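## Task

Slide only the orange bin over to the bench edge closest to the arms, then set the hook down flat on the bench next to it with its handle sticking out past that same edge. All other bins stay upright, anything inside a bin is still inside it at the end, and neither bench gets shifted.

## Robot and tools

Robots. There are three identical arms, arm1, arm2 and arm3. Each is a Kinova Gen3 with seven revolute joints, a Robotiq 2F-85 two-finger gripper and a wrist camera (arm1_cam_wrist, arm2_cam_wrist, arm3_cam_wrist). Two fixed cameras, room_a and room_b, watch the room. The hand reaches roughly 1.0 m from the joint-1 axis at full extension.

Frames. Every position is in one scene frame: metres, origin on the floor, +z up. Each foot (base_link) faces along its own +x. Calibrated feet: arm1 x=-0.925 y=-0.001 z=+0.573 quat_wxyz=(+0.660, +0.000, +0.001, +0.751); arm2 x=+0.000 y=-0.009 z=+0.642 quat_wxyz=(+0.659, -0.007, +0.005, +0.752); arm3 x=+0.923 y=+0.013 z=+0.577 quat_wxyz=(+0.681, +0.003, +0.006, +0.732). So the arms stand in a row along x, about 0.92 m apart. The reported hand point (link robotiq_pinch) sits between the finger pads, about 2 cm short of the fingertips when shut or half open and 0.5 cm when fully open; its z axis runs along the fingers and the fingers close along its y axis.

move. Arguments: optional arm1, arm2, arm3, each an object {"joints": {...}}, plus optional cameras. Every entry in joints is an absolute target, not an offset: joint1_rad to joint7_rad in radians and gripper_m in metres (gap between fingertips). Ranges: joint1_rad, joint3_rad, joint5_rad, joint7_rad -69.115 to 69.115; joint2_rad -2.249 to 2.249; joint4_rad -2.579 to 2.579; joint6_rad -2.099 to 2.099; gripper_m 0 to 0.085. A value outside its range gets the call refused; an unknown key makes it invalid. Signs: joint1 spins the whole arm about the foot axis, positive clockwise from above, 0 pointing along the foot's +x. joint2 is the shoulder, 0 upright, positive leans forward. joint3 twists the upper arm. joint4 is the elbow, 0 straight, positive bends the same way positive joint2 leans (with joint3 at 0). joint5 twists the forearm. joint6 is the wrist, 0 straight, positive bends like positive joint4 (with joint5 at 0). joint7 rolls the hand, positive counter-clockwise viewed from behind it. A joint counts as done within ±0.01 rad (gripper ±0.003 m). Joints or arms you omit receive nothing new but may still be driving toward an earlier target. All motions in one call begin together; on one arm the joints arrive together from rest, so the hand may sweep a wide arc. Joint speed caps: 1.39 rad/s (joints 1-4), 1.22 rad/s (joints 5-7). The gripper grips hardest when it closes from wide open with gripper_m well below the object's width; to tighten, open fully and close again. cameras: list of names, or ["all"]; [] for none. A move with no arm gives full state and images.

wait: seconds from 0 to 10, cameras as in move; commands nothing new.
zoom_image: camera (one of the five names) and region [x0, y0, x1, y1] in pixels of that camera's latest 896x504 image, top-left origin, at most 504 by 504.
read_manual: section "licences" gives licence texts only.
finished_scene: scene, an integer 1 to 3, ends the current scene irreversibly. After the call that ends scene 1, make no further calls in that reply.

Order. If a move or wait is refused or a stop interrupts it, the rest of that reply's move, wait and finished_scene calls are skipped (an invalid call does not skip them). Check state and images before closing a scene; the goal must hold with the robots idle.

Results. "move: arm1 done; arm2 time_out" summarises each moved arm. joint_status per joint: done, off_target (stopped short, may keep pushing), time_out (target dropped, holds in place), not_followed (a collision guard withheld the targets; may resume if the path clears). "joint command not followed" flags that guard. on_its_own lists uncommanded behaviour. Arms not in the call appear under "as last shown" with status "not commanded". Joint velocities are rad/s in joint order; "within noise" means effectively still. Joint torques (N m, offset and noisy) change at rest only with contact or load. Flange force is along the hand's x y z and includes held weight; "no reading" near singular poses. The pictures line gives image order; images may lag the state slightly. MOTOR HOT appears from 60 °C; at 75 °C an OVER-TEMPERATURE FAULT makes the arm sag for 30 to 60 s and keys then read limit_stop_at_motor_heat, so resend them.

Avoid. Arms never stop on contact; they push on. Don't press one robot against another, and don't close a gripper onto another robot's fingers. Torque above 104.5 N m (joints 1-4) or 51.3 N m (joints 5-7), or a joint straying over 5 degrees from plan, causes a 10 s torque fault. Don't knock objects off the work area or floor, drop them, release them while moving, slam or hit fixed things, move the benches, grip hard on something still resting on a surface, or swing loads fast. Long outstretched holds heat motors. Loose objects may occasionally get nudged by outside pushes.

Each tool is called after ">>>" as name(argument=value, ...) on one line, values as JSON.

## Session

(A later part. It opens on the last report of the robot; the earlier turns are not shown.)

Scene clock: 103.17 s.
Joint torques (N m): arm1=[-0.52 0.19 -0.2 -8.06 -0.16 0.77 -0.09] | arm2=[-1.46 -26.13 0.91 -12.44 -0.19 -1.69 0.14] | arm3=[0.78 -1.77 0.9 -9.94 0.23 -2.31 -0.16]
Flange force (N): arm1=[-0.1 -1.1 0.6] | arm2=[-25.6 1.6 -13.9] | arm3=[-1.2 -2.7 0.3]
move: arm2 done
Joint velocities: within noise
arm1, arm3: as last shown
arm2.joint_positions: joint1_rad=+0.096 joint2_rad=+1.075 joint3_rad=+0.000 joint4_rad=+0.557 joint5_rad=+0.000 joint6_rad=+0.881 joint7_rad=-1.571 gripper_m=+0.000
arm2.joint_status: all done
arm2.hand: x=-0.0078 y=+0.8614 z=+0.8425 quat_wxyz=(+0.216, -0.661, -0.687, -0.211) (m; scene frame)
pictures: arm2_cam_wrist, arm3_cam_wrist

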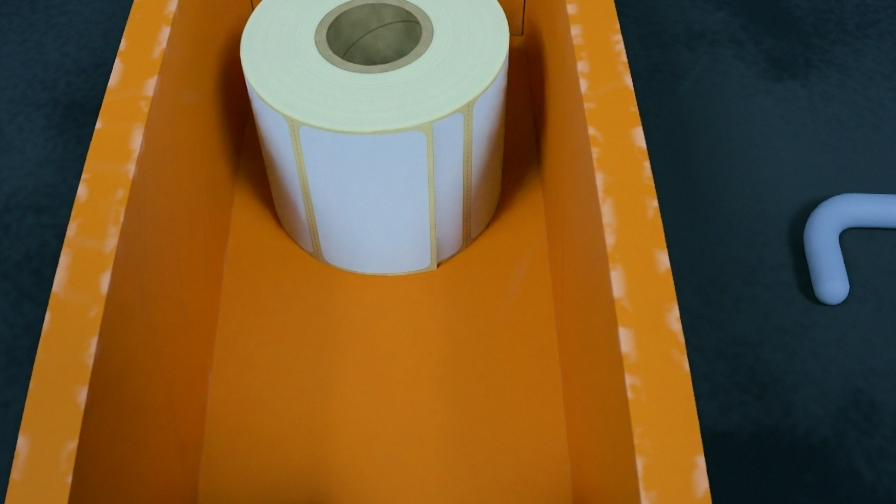

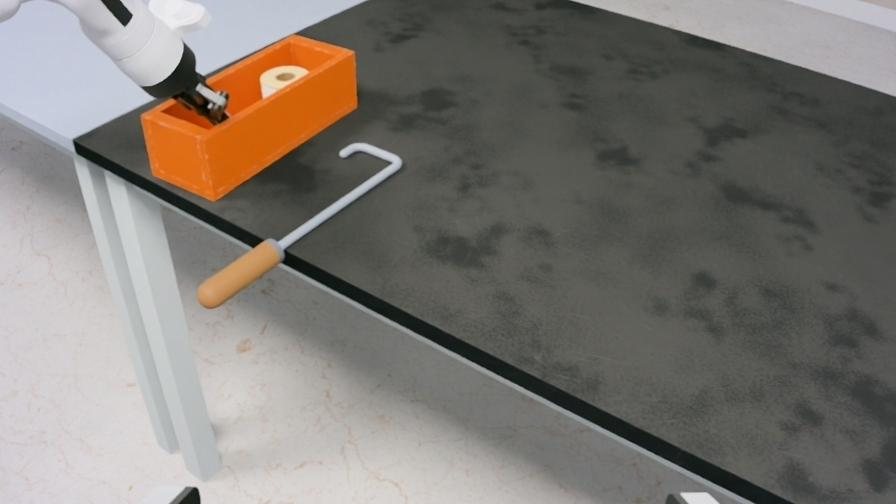

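>>> move(arm2={"joints":{"joint1_rad":0.096,"joint2_rad":0.926,"joint4_rad":0.878,"joint6_rad":0.7095}}, cameras=["arm2_cam_wrist","arm3_cam_wrist"])

>>> zoom_image(camera="arm3_cam_wrist", region=[60, 0, 440, 310])

Scene clock: 105.87 s.
Joint torques (N m): arm1=[-0.48 0.12 -0.21 -8.06 -0.21 0.77 -0.06] | arm2=[-1.37 -22.95 0.88 -11 -0.2 -1.18 0.12] | arm3=[0.78 -1.73 0.87 -9.83 0.18 -2.34 -0.17]
Flange force (N): arm1=[-0.3 -1.1 0.5] | arm2=[-13.5 2.3 -10.5] | arm3=[-0.8 -2.6 0.0]
move: arm2 done
Joint velocities: within noise
arm1, arm3: as last shown
arm2.joint_positions: joint1_rad=+0.096 joint2_rad=+0.926 joint3_rad=+0.000 joint4_rad=+0.878 joint5_rad=+0.000 joint6_rad=+0.710 joint7_rad=-1.571 gripper_m=+0.000
arm2.joint_status: all done
arm2.hand: x=-0.0063 y=+0.8196 z=+0.8423 quat_wxyz=(+0.216, -0.661, -0.687, -0.210) (m; scene frame)
pictures: arm2_cam_wrist, arm3_cam_wrist

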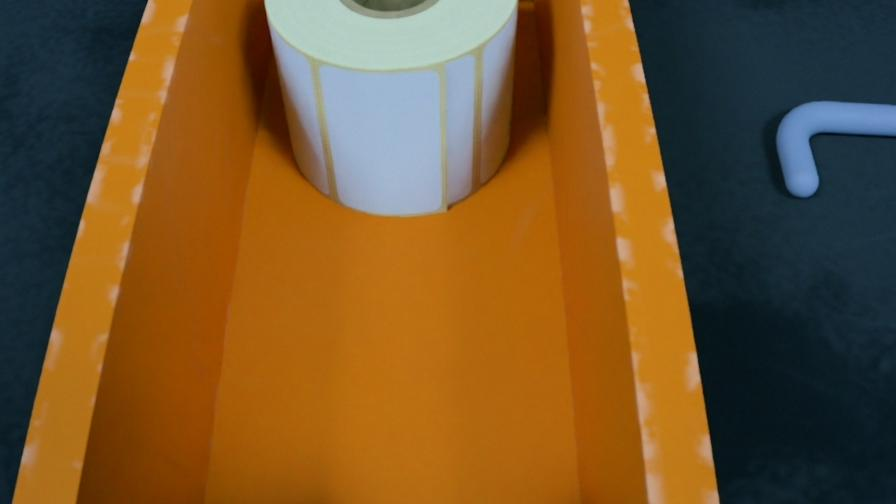

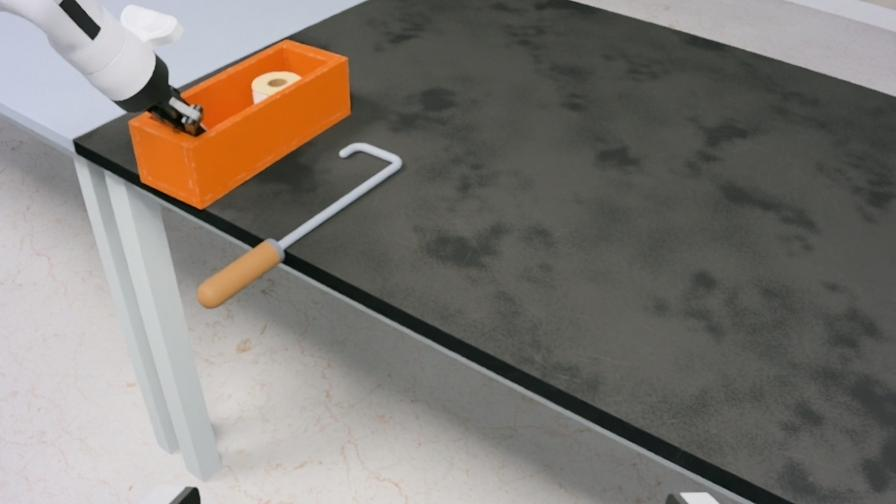

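Scaled by 1.326 from the camera's 896x504 image, which has a finer 1280x720 frame.

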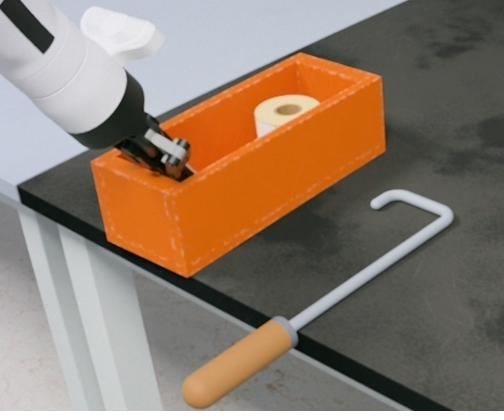

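>>> move(arm2={"joints":{"joint2_rad":1.0,"joint4_rad":0.717,"joint6_rad":0.795}}, cameras=[])

>>> move(arm2={"joints":{"joint2_rad":0.84,"joint4_rad":0.72,"joint6_rad":0.953}}, cameras=[])

>>> move(arm2={"joints":{"joint2_rad":0.3,"joint4_rad":1.0,"joint6_rad":0.953}}, cameras=["arm2_cam_wrist","arm3_cam_wrist","room_a"])

>>> zoom_image(camera="arm3_cam_wrist", region=[60, 0, 440, 310])

Scene clock: 108.33 s.
Joint torques (N m): arm1=[-0.47 0.2 -0.27 -8.03 -0.22 0.8 -0.02] | arm2=[-1.46 -25.38 0.89 -12.32 -0.22 -1.72 0.14] | arm3=[0.84 -1.78 0.9 -9.88 0.18 -2.31 -0.14]
Flange force (N): arm1=[-0.2 -1.2 0.5] | arm2=[-19.1 2.0 -11.3] | arm3=[-0.9 -2.8 0.2]
move: arm2 done
Joint velocities: within noise
arm1, arm3: as last shown
arm2.joint_positions: joint1_rad=+0.096 joint2_rad=+1.000 joint3_rad=+0.000 joint4_rad=+0.717 joint5_rad=+0.000 joint6_rad=+0.795 joint7_rad=-1.571 gripper_m=+0.000
arm2.joint_status: all done
arm2.hand: x=-0.0071 y=+0.8429 z=+0.8436 quat_wxyz=(+0.216, -0.661, -0.687, -0.211) (m; scene frame)
pictures: none
No camera images: "cameras" was empty.

Scene clock: 109.53 s.
Joint torques (N m): arm1=[-0.55 0.2 -0.2 -7.98 -0.22 0.79 -0.08] | arm2=[-1.51 -23.58 0.84 -12.41 -0.2 -1.73 0.17] | arm3=[0.77 -1.78 0.92 -9.88 0.2 -2.32 -0.15]
Flange force (N): arm1=[-0.2 -1.1 0.3] | arm2=[-20.4 2.0 -8.0] | arm3=[-0.9 -2.8 0.2]
move: arm2 done
Joint velocities: within noise
arm1, arm3: as last shown
arm2.joint_positions: joint1_rad=+0.096 joint2_rad=+0.840 joint3_rad=+0.000 joint4_rad=+0.720 joint5_rad=+0.000 joint6_rad=+0.953 joint7_rad=-1.571 gripper_m=+0.000
arm2.joint_status: all done
arm2.hand: x=-0.0062 y=+0.8069 z=+0.9466 quat_wxyz=(+0.216, -0.661, -0.687, -0.211) (m; scene frame)
pictures: none
No camera images: "cameras" was empty.

Scene clock: 111.40 s.
Joint torques (N m): arm1=[-0.51 0.1 -0.23 -7.97 -0.24 0.78 -0.07] | arm2=[-1.5 -15.24 0.62 -12.68 -0.2 -2.27 0.15] | arm3=[0.81 -1.78 0.89 -9.92 0.19 -2.32 -0.15]
Flange force (N): arm1=[-0.4 -1.1 0.2] | arm2=[-14.6 2.7 -3.8] | arm3=[-1.1 -2.7 0.2]
move: arm2 done
Joint velocities: within noise
arm1, arm3: as last shown
arm2.joint_positions: joint1_rad=+0.096 joint2_rad=+0.300 joint3_rad=+0.000 joint4_rad=+1.000 joint5_rad=+0.000 joint6_rad=+0.953 joint7_rad=-1.571 gripper_m=+0.000
arm2.joint_status: all done
arm2.hand: x=-0.0022 y=+0.6693 z=+1.2062 quat_wxyz=(+0.303, -0.628, -0.653, -0.294) (m; scene frame)
pictures: arm2_cam_wrist, arm3_cam_wrist, room_a

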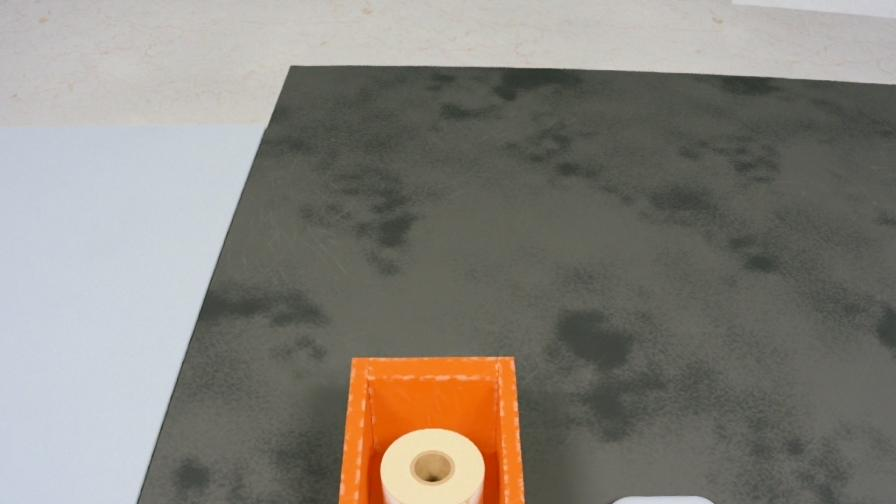

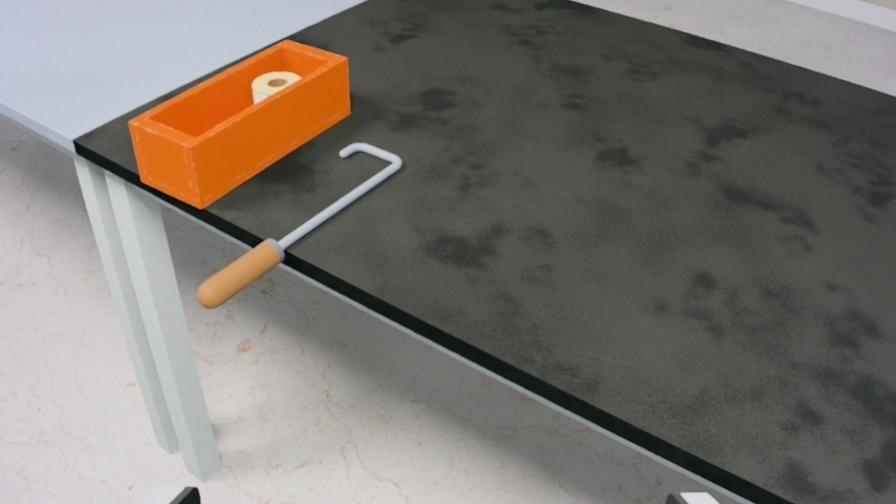

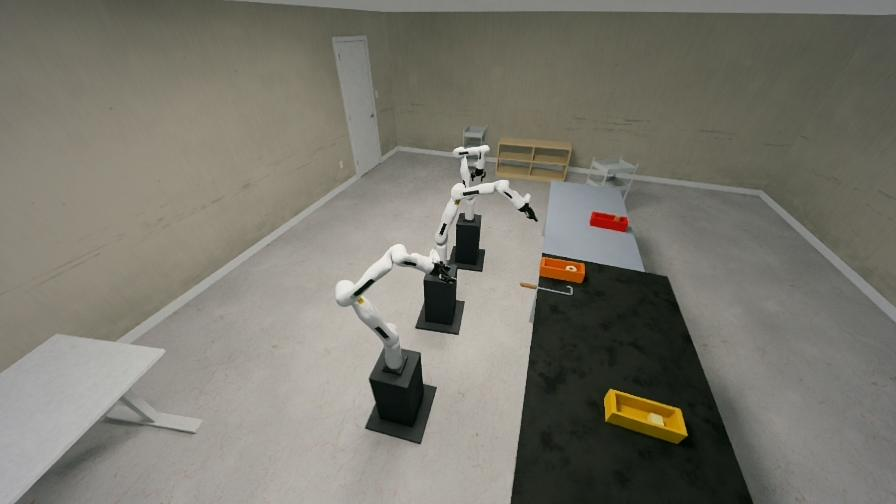

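Scaled by 1.326 from the camera's 896x504 image, which has a finer 1280x720 frame.

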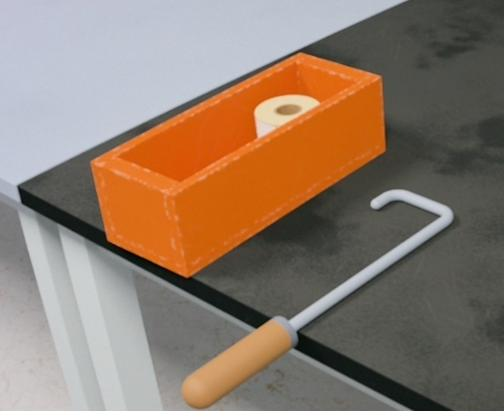

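Good.

>>> finished_scene(scene=2)

The scene is finished: the task was done.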